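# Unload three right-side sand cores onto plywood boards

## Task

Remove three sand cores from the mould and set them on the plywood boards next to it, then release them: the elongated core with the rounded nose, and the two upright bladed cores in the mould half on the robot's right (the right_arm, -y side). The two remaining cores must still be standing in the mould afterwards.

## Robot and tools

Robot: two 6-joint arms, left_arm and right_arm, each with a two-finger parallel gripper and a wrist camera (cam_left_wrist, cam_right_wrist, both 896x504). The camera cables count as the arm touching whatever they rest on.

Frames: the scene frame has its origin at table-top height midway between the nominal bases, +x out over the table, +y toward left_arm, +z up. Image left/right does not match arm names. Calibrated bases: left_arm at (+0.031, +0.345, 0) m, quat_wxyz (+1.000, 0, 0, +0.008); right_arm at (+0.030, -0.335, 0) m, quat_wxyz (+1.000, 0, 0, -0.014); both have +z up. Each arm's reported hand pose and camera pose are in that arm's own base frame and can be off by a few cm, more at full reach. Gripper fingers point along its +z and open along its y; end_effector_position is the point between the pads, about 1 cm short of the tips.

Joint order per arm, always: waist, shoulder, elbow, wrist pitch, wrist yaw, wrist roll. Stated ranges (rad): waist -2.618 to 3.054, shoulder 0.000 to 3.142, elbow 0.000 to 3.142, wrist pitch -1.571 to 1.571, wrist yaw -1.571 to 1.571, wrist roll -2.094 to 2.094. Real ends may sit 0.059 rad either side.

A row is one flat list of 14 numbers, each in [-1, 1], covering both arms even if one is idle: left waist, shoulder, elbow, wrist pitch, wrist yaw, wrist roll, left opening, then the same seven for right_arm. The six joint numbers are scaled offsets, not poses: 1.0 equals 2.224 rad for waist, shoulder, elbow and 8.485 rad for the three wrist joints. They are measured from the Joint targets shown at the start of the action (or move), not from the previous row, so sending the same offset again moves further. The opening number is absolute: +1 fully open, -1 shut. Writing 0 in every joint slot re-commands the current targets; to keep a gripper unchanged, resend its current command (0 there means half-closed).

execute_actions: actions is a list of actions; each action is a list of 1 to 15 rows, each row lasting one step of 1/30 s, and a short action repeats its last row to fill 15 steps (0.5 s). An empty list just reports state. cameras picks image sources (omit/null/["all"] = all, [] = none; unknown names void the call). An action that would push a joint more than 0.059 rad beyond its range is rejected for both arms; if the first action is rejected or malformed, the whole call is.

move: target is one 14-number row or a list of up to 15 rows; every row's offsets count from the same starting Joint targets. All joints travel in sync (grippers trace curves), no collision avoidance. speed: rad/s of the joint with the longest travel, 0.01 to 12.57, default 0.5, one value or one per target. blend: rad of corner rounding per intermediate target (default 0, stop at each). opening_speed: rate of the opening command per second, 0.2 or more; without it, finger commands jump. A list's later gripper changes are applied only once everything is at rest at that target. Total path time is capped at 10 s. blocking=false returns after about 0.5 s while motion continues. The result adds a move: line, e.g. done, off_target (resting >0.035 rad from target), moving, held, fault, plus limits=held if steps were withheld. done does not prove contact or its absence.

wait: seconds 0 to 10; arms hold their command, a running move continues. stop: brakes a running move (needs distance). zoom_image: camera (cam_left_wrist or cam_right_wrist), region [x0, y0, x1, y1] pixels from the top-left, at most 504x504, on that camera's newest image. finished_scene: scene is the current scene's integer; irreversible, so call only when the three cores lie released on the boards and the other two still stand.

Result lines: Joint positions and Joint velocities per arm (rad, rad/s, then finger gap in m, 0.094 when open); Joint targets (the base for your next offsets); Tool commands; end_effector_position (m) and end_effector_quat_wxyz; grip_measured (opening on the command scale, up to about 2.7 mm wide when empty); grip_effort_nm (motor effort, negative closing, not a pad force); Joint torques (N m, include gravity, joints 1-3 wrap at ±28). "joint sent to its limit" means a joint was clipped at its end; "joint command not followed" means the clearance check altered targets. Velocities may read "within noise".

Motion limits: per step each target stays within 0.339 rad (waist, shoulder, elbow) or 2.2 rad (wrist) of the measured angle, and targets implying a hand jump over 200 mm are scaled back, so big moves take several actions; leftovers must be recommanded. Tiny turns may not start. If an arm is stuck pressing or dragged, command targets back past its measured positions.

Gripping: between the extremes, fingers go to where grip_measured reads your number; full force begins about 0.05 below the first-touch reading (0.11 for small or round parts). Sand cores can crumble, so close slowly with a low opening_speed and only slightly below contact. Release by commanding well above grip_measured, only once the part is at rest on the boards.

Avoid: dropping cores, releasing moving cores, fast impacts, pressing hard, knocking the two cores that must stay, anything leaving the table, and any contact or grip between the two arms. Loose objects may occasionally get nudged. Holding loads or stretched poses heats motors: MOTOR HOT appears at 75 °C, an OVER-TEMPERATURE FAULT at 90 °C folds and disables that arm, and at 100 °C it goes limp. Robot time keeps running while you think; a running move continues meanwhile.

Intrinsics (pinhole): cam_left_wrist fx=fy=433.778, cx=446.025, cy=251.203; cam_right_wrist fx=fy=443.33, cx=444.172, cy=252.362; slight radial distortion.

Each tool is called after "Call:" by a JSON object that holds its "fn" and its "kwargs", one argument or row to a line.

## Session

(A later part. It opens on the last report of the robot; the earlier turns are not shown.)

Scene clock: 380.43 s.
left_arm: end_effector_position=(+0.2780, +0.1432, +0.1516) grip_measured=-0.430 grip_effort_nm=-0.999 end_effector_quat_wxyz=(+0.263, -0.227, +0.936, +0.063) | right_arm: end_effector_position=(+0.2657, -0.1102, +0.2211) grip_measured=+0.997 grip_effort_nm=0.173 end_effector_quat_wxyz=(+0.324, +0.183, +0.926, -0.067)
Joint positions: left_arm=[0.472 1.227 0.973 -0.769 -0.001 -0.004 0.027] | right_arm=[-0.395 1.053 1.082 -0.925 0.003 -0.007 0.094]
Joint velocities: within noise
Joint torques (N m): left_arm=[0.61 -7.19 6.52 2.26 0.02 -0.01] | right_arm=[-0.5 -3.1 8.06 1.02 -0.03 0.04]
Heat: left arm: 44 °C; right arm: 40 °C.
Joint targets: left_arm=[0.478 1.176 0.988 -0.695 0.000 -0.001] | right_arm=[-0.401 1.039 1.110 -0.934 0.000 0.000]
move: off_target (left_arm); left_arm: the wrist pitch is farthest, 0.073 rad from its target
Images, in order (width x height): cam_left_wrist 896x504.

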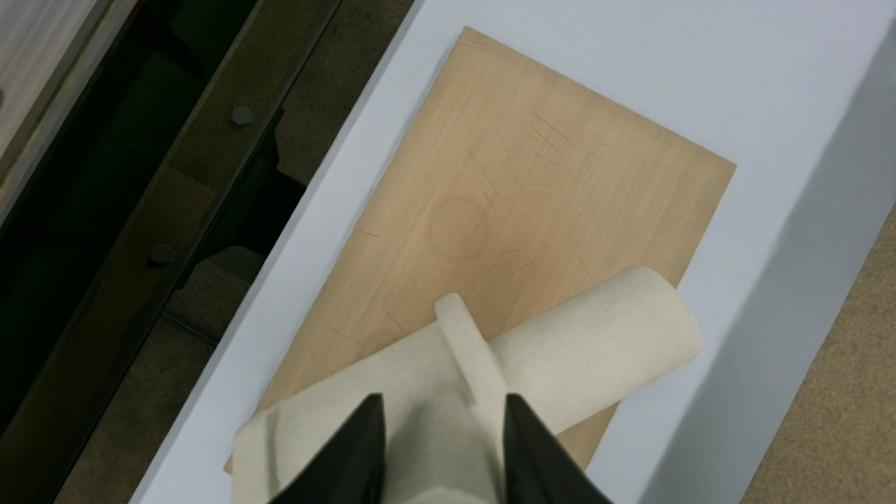

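Call:
{"fn": "move", "kwargs": {
  "target": [-0.027,0.0374,0.0275,0.0026,0,0,-0.7,0,0,0,0,0,0,1],
  "speed": 0.2,
  "cameras": ["cam_left_wrist"]
}}

Scene clock: 384.87 s.
left_arm: end_effector_position=(+0.2920, +0.1330, +0.1466) grip_measured=-0.430 grip_effort_nm=-0.994 end_effector_quat_wxyz=(+0.258, -0.205, +0.943, +0.055) | right_arm: end_effector_position=(+0.2657, -0.1102, +0.2211) grip_measured=+0.997 grip_effort_nm=0.183 end_effector_quat_wxyz=(+0.324, +0.183, +0.926, -0.067)
Joint positions: left_arm=[0.425 1.273 0.991 -0.755 0.001 -0.004 0.027] | right_arm=[-0.395 1.053 1.082 -0.925 0.003 -0.007 0.094]
Joint velocities: within noise
Joint torques (N m): left_arm=[-0.39 -4.57 10.35 2.32 0.02 -0.04] | right_arm=[-0.47 -3.08 8.06 1.01 -0.03 0.03]
Heat: left arm: 44 °C; right arm: 40 °C.
Joint targets: left_arm=[0.418 1.260 1.050 -0.673 0.001 -0.001] | right_arm=[-0.401 1.039 1.110 -0.934 0.000 0.000]
move: off_target (left_arm); left_arm: the wrist pitch is farthest, 0.082 rad from its target
Images, in order (width x height): cam_left_wrist 896x504.

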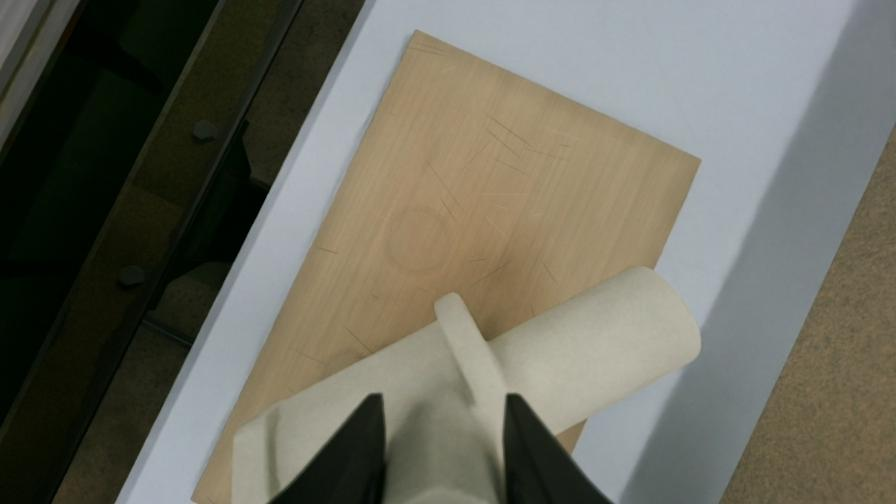

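Call:
{"fn": "move", "kwargs": {
  "target": [0.0135,0.0013,-0.035,0.007,0,0,-0.7,0,0,0,0,0,0,1],
  "speed": 0.12,
  "cameras": ["cam_left_wrist"]
}}

Scene clock: 392.73 s.
left_arm: end_effector_position=(+0.2928, +0.1390, +0.1398) grip_measured=-0.430 grip_effort_nm=-0.994 end_effector_quat_wxyz=(+0.266, -0.212, +0.938, +0.059) | right_arm: end_effector_position=(+0.2657, -0.1102, +0.2211) grip_measured=+0.997 grip_effort_nm=0.173 end_effector_quat_wxyz=(+0.324, +0.183, +0.926, -0.067)
Joint positions: left_arm=[0.441 1.273 0.955 -0.701 0.001 -0.004 0.027] | right_arm=[-0.395 1.053 1.082 -0.925 0.003 -0.007 0.094]
Joint velocities: within noise
Joint torques (N m): left_arm=[0.61 -4.33 6.67 2.42 0.02 -0.03] | right_arm=[-0.47 -3.08 8.08 1.02 -0.04 0.03]
Heat: left arm: 44 °C; right arm: 40 °C.
Joint targets: left_arm=[0.448 1.263 0.972 -0.613 0.000 -0.001] | right_arm=[-0.401 1.039 1.110 -0.934 0.000 0.000]
move: off_target (left_arm); left_arm: the wrist pitch is farthest, 0.087 rad from its target
Images, in order (width x height): cam_left_wrist 896x504.

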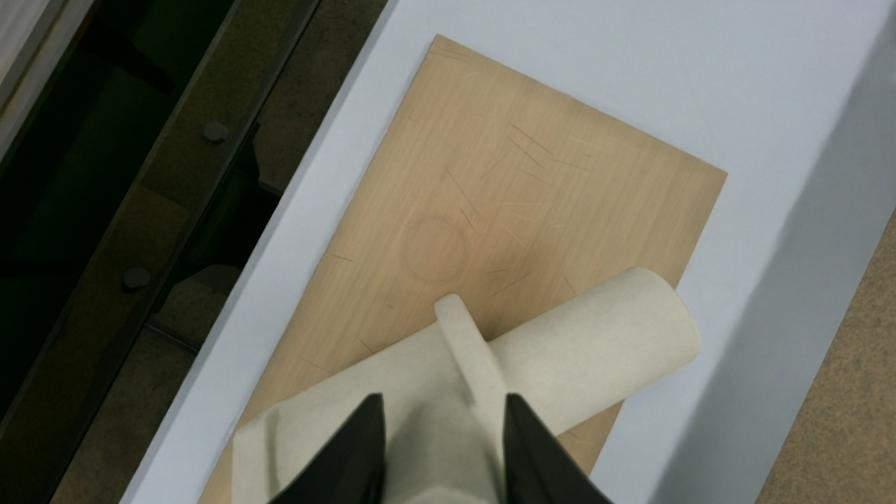

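Call:
{"fn": "move", "kwargs": {
  "target": [0,0.001,-0.018,0.005,0,0,-0.7,0,0,0,0,0,0,1],
  "speed": 0.08,
  "cameras": ["cam_left_wrist"]
}}

Scene clock: 395.93 s.
left_arm: end_effector_position=(+0.2925, +0.1389, +0.1305) grip_measured=-0.430 grip_effort_nm=-0.994 end_effector_quat_wxyz=(+0.267, -0.212, +0.938, +0.059) | right_arm: end_effector_position=(+0.2657, -0.1102, +0.2211) grip_measured=+0.997 grip_effort_nm=0.173 end_effector_quat_wxyz=(+0.324, +0.183, +0.926, -0.067)
Joint positions: left_arm=[0.441 1.273 0.916 -0.66 0.001 -0.004 0.027] | right_arm=[-0.395 1.053 1.082 -0.925 0.003 -0.007 0.094]
Joint velocities: within noise
Joint torques (N m): left_arm=[0.61 -4.25 6.54 2.42 0.02 -0.03] | right_arm=[-0.44 -3.08 8.06 1.01 -0.04 0.03]
Heat: left arm: 44 °C; right arm: 40 °C.
Joint targets: left_arm=[0.448 1.265 0.932 -0.571 0.000 -0.001] | right_arm=[-0.401 1.039 1.110 -0.934 0.000 0.000]
move: off_target (left_arm); left_arm: the wrist pitch is farthest, 0.089 rad from its target
Images, in order (width x height): cam_left_wrist 896x504.

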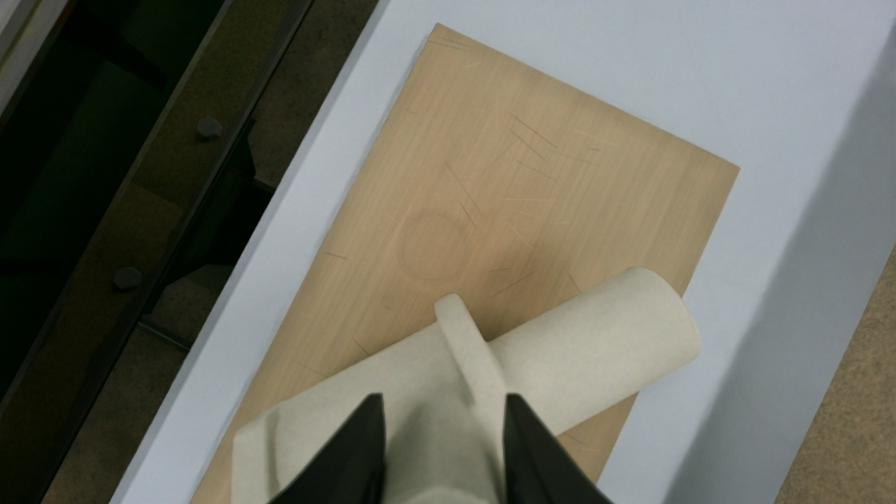

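Call:
{"fn": "move", "kwargs": {
  "target": [0,0.001,-0.018,0.005,0,0,-0.7,0,0,0,0,0,0,1],
  "speed": 0.08,
  "cameras": ["cam_left_wrist"]
}}

Scene clock: 399.33 s.
left_arm: end_effector_position=(+0.2935, +0.1394, +0.1237) grip_measured=-0.430 grip_effort_nm=-0.999 end_effector_quat_wxyz=(+0.272, -0.212, +0.937, +0.060) | right_arm: end_effector_position=(+0.2657, -0.1102, +0.2211) grip_measured=+0.997 grip_effort_nm=0.178 end_effector_quat_wxyz=(+0.324, +0.183, +0.926, -0.067)
Joint positions: left_arm=[0.441 1.273 0.884 -0.616 0.001 -0.004 0.027] | right_arm=[-0.395 1.053 1.082 -0.925 0.003 -0.007 0.094]
Joint velocities: within noise
Joint torques (N m): left_arm=[0.62 -4 5.96 2.44 0.02 -0.02] | right_arm=[-0.5 -3.11 8.08 1.01 -0.04 0.04]
Heat: left arm: 44 °C; right arm: 40 °C.
Joint targets: left_arm=[0.448 1.267 0.892 -0.529 0.000 -0.001] | right_arm=[-0.401 1.039 1.110 -0.934 0.000 0.000]
move: off_target (left_arm); left_arm: the wrist pitch is farthest, 0.088 rad from its target
Images, in order (width x height): cam_left_wrist 896x504.

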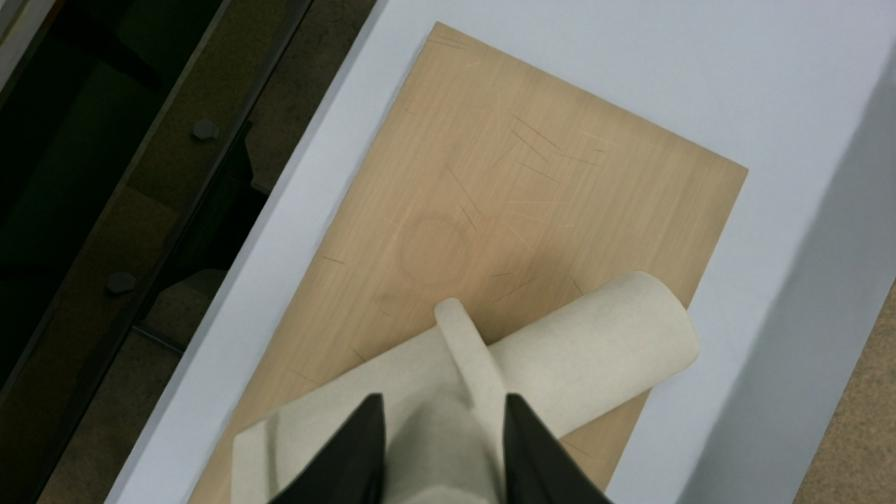

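Call:
{"fn": "move", "kwargs": {
  "target": [0,0.0005,-0.007,0.002,0,0,-0.7,0,0,0,0,0,0,1],
  "speed": 0.08,
  "cameras": ["cam_left_wrist"]
}}

Call:
{"fn": "move", "kwargs": {
  "target": [0,0,0,0,0,0,0.1,0,0,0,0,0,0,1],
  "opening_speed": 0.2,
  "cameras": ["cam_left_wrist"]
}}

Scene clock: 402.87 s.
left_arm: end_effector_position=(+0.2963, +0.1407, +0.1243) grip_measured=-0.431 grip_effort_nm=-1.004 end_effector_quat_wxyz=(+0.280, -0.211, +0.934, +0.062) | right_arm: end_effector_position=(+0.2657, -0.1102, +0.2211) grip_measured=+0.997 grip_effort_nm=0.173 end_effector_quat_wxyz=(+0.324, +0.183, +0.926, -0.067)
Joint positions: left_arm=[0.441 1.273 0.878 -0.594 0.001 -0.004 0.027] | right_arm=[-0.395 1.053 1.082 -0.925 0.003 -0.007 0.094]
Joint velocities: within noise
Joint torques (N m): left_arm=[0.65 -3.99 5.18 2.39 0.03 -0.03] | right_arm=[-0.47 -3.07 8.06 1.02 -0.03 0.03]
Heat: left arm: 44 °C; right arm: 40 °C.
Joint targets: left_arm=[0.448 1.268 0.876 -0.511 0.000 -0.001] | right_arm=[-0.401 1.039 1.110 -0.934 0.000 0.000]
move: off_target (left_arm); left_arm: the wrist pitch is farthest, 0.082 rad from its target
Images, in order (width x height): cam_left_wrist 896x504.

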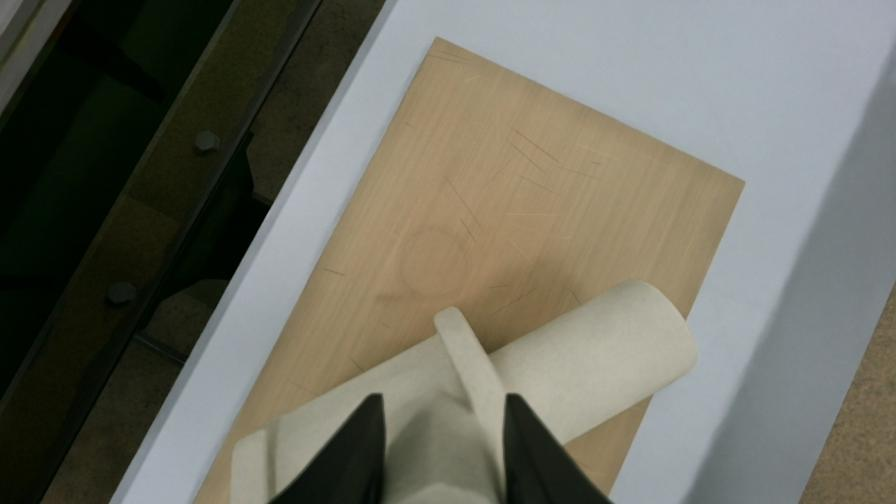

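Scene clock: 407.07 s.
left_arm: end_effector_position=(+0.3079, +0.1462, +0.1333) grip_measured=+0.098 grip_effort_nm=0.144 end_effector_quat_wxyz=(+0.309, -0.209, +0.925, +0.068) | right_arm: end_effector_position=(+0.2657, -0.1102, +0.2211) grip_measured=+0.997 grip_effort_nm=0.178 end_effector_quat_wxyz=(+0.324, +0.183, +0.926, -0.067)
Joint positions: left_arm=[0.441 1.273 0.878 -0.531 0.001 -0.004 0.052] | right_arm=[-0.395 1.053 1.082 -0.925 0.003 -0.007 0.094]
Joint velocities: within noise
Joint torques (N m): left_arm=[0.59 -4.03 5.23 1.8 0.03 -0.02] | right_arm=[-0.49 -3.08 8.05 1.02 -0.04 0.03]
Heat: left arm: 44 °C; right arm: 40 °C.
Joint targets: left_arm=[0.448 1.268 0.876 -0.512 0.000 -0.001] | right_arm=[-0.401 1.039 1.110 -0.934 0.000 0.000]
move: done
Images, in order (width x height): cam_left_wrist 896x504.

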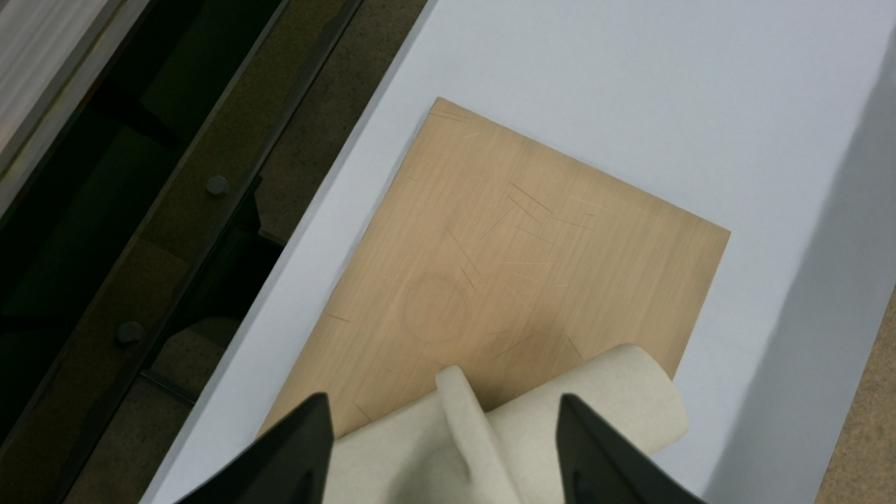

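Call:
{"fn": "move", "kwargs": {
  "target": [
    [0,0,0,0,0,0,0.8,0,0,0,0,0,0,1],
    [0,-0.061,0.054,-0.030,0,0,0.8,0,0,0,0,0,0,1],
    [0,-0.061,0.13,-0.05,0,0,0.8,0,0,0,0,0,0,1]
  ],
  "speed": 0.3,
  "opening_speed": 0.6
}}

Scene clock: 413.73 s.
left_arm: end_effector_position=(+0.2749, +0.1306, +0.2157) grip_measured=+0.798 grip_effort_nm=0.149 end_effector_quat_wxyz=(+0.301, -0.210, +0.928, +0.066) | right_arm: end_effector_position=(+0.2657, -0.1102, +0.2211) grip_measured=+0.997 grip_effort_nm=0.173 end_effector_quat_wxyz=(+0.324, +0.183, +0.926, -0.067)
Joint positions: left_arm=[0.441 1.154 1.142 -0.933 0.001 -0.004 0.084] | right_arm=[-0.395 1.053 1.082 -0.925 0.003 -0.007 0.094]
Joint velocities: within noise
Joint torques (N m): left_arm=[0.65 -4.29 7.28 1.55 0.02 -0.02] | right_arm=[-0.49 -3.1 8.06 1.02 -0.04 0.03]
Heat: left arm: 43 °C; right arm: 40 °C.
Joint targets: left_arm=[0.448 1.132 1.165 -0.936 0.000 -0.001] | right_arm=[-0.401 1.039 1.110 -0.934 0.000 0.000]
move: done

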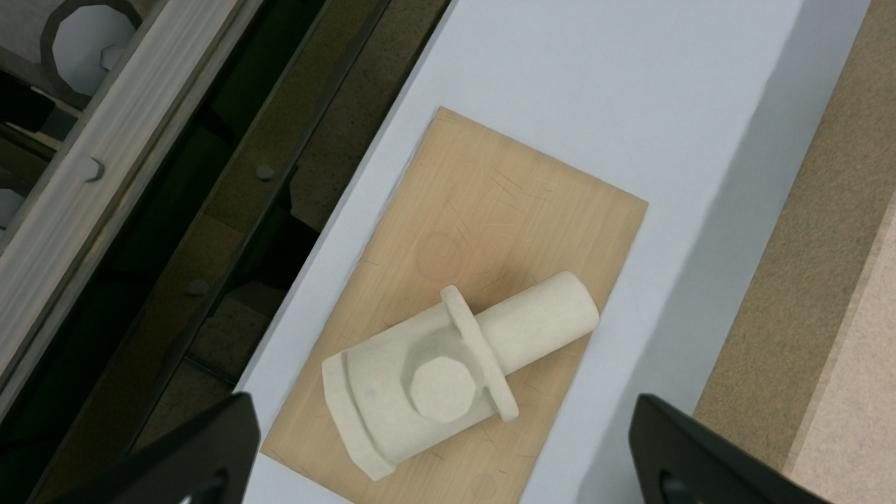

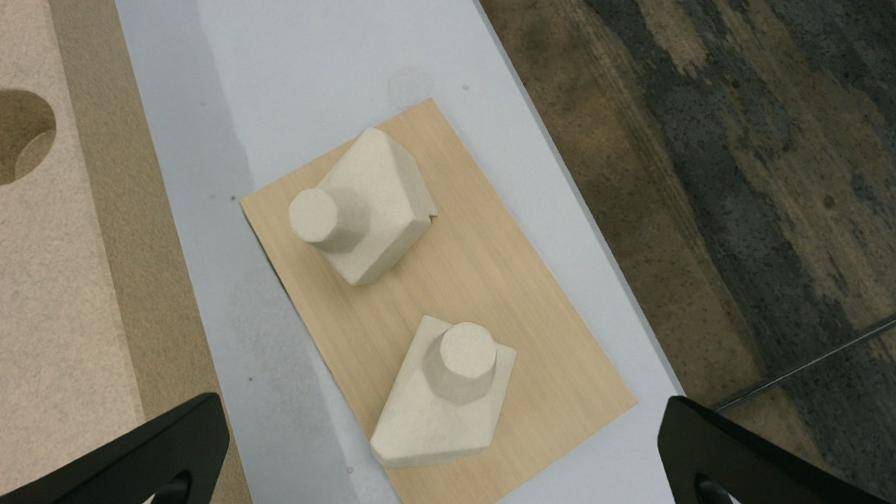

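Call:
{"fn": "finished_scene", "kwargs": {
  "scene": 1
}}

The scene is finished: the task was done.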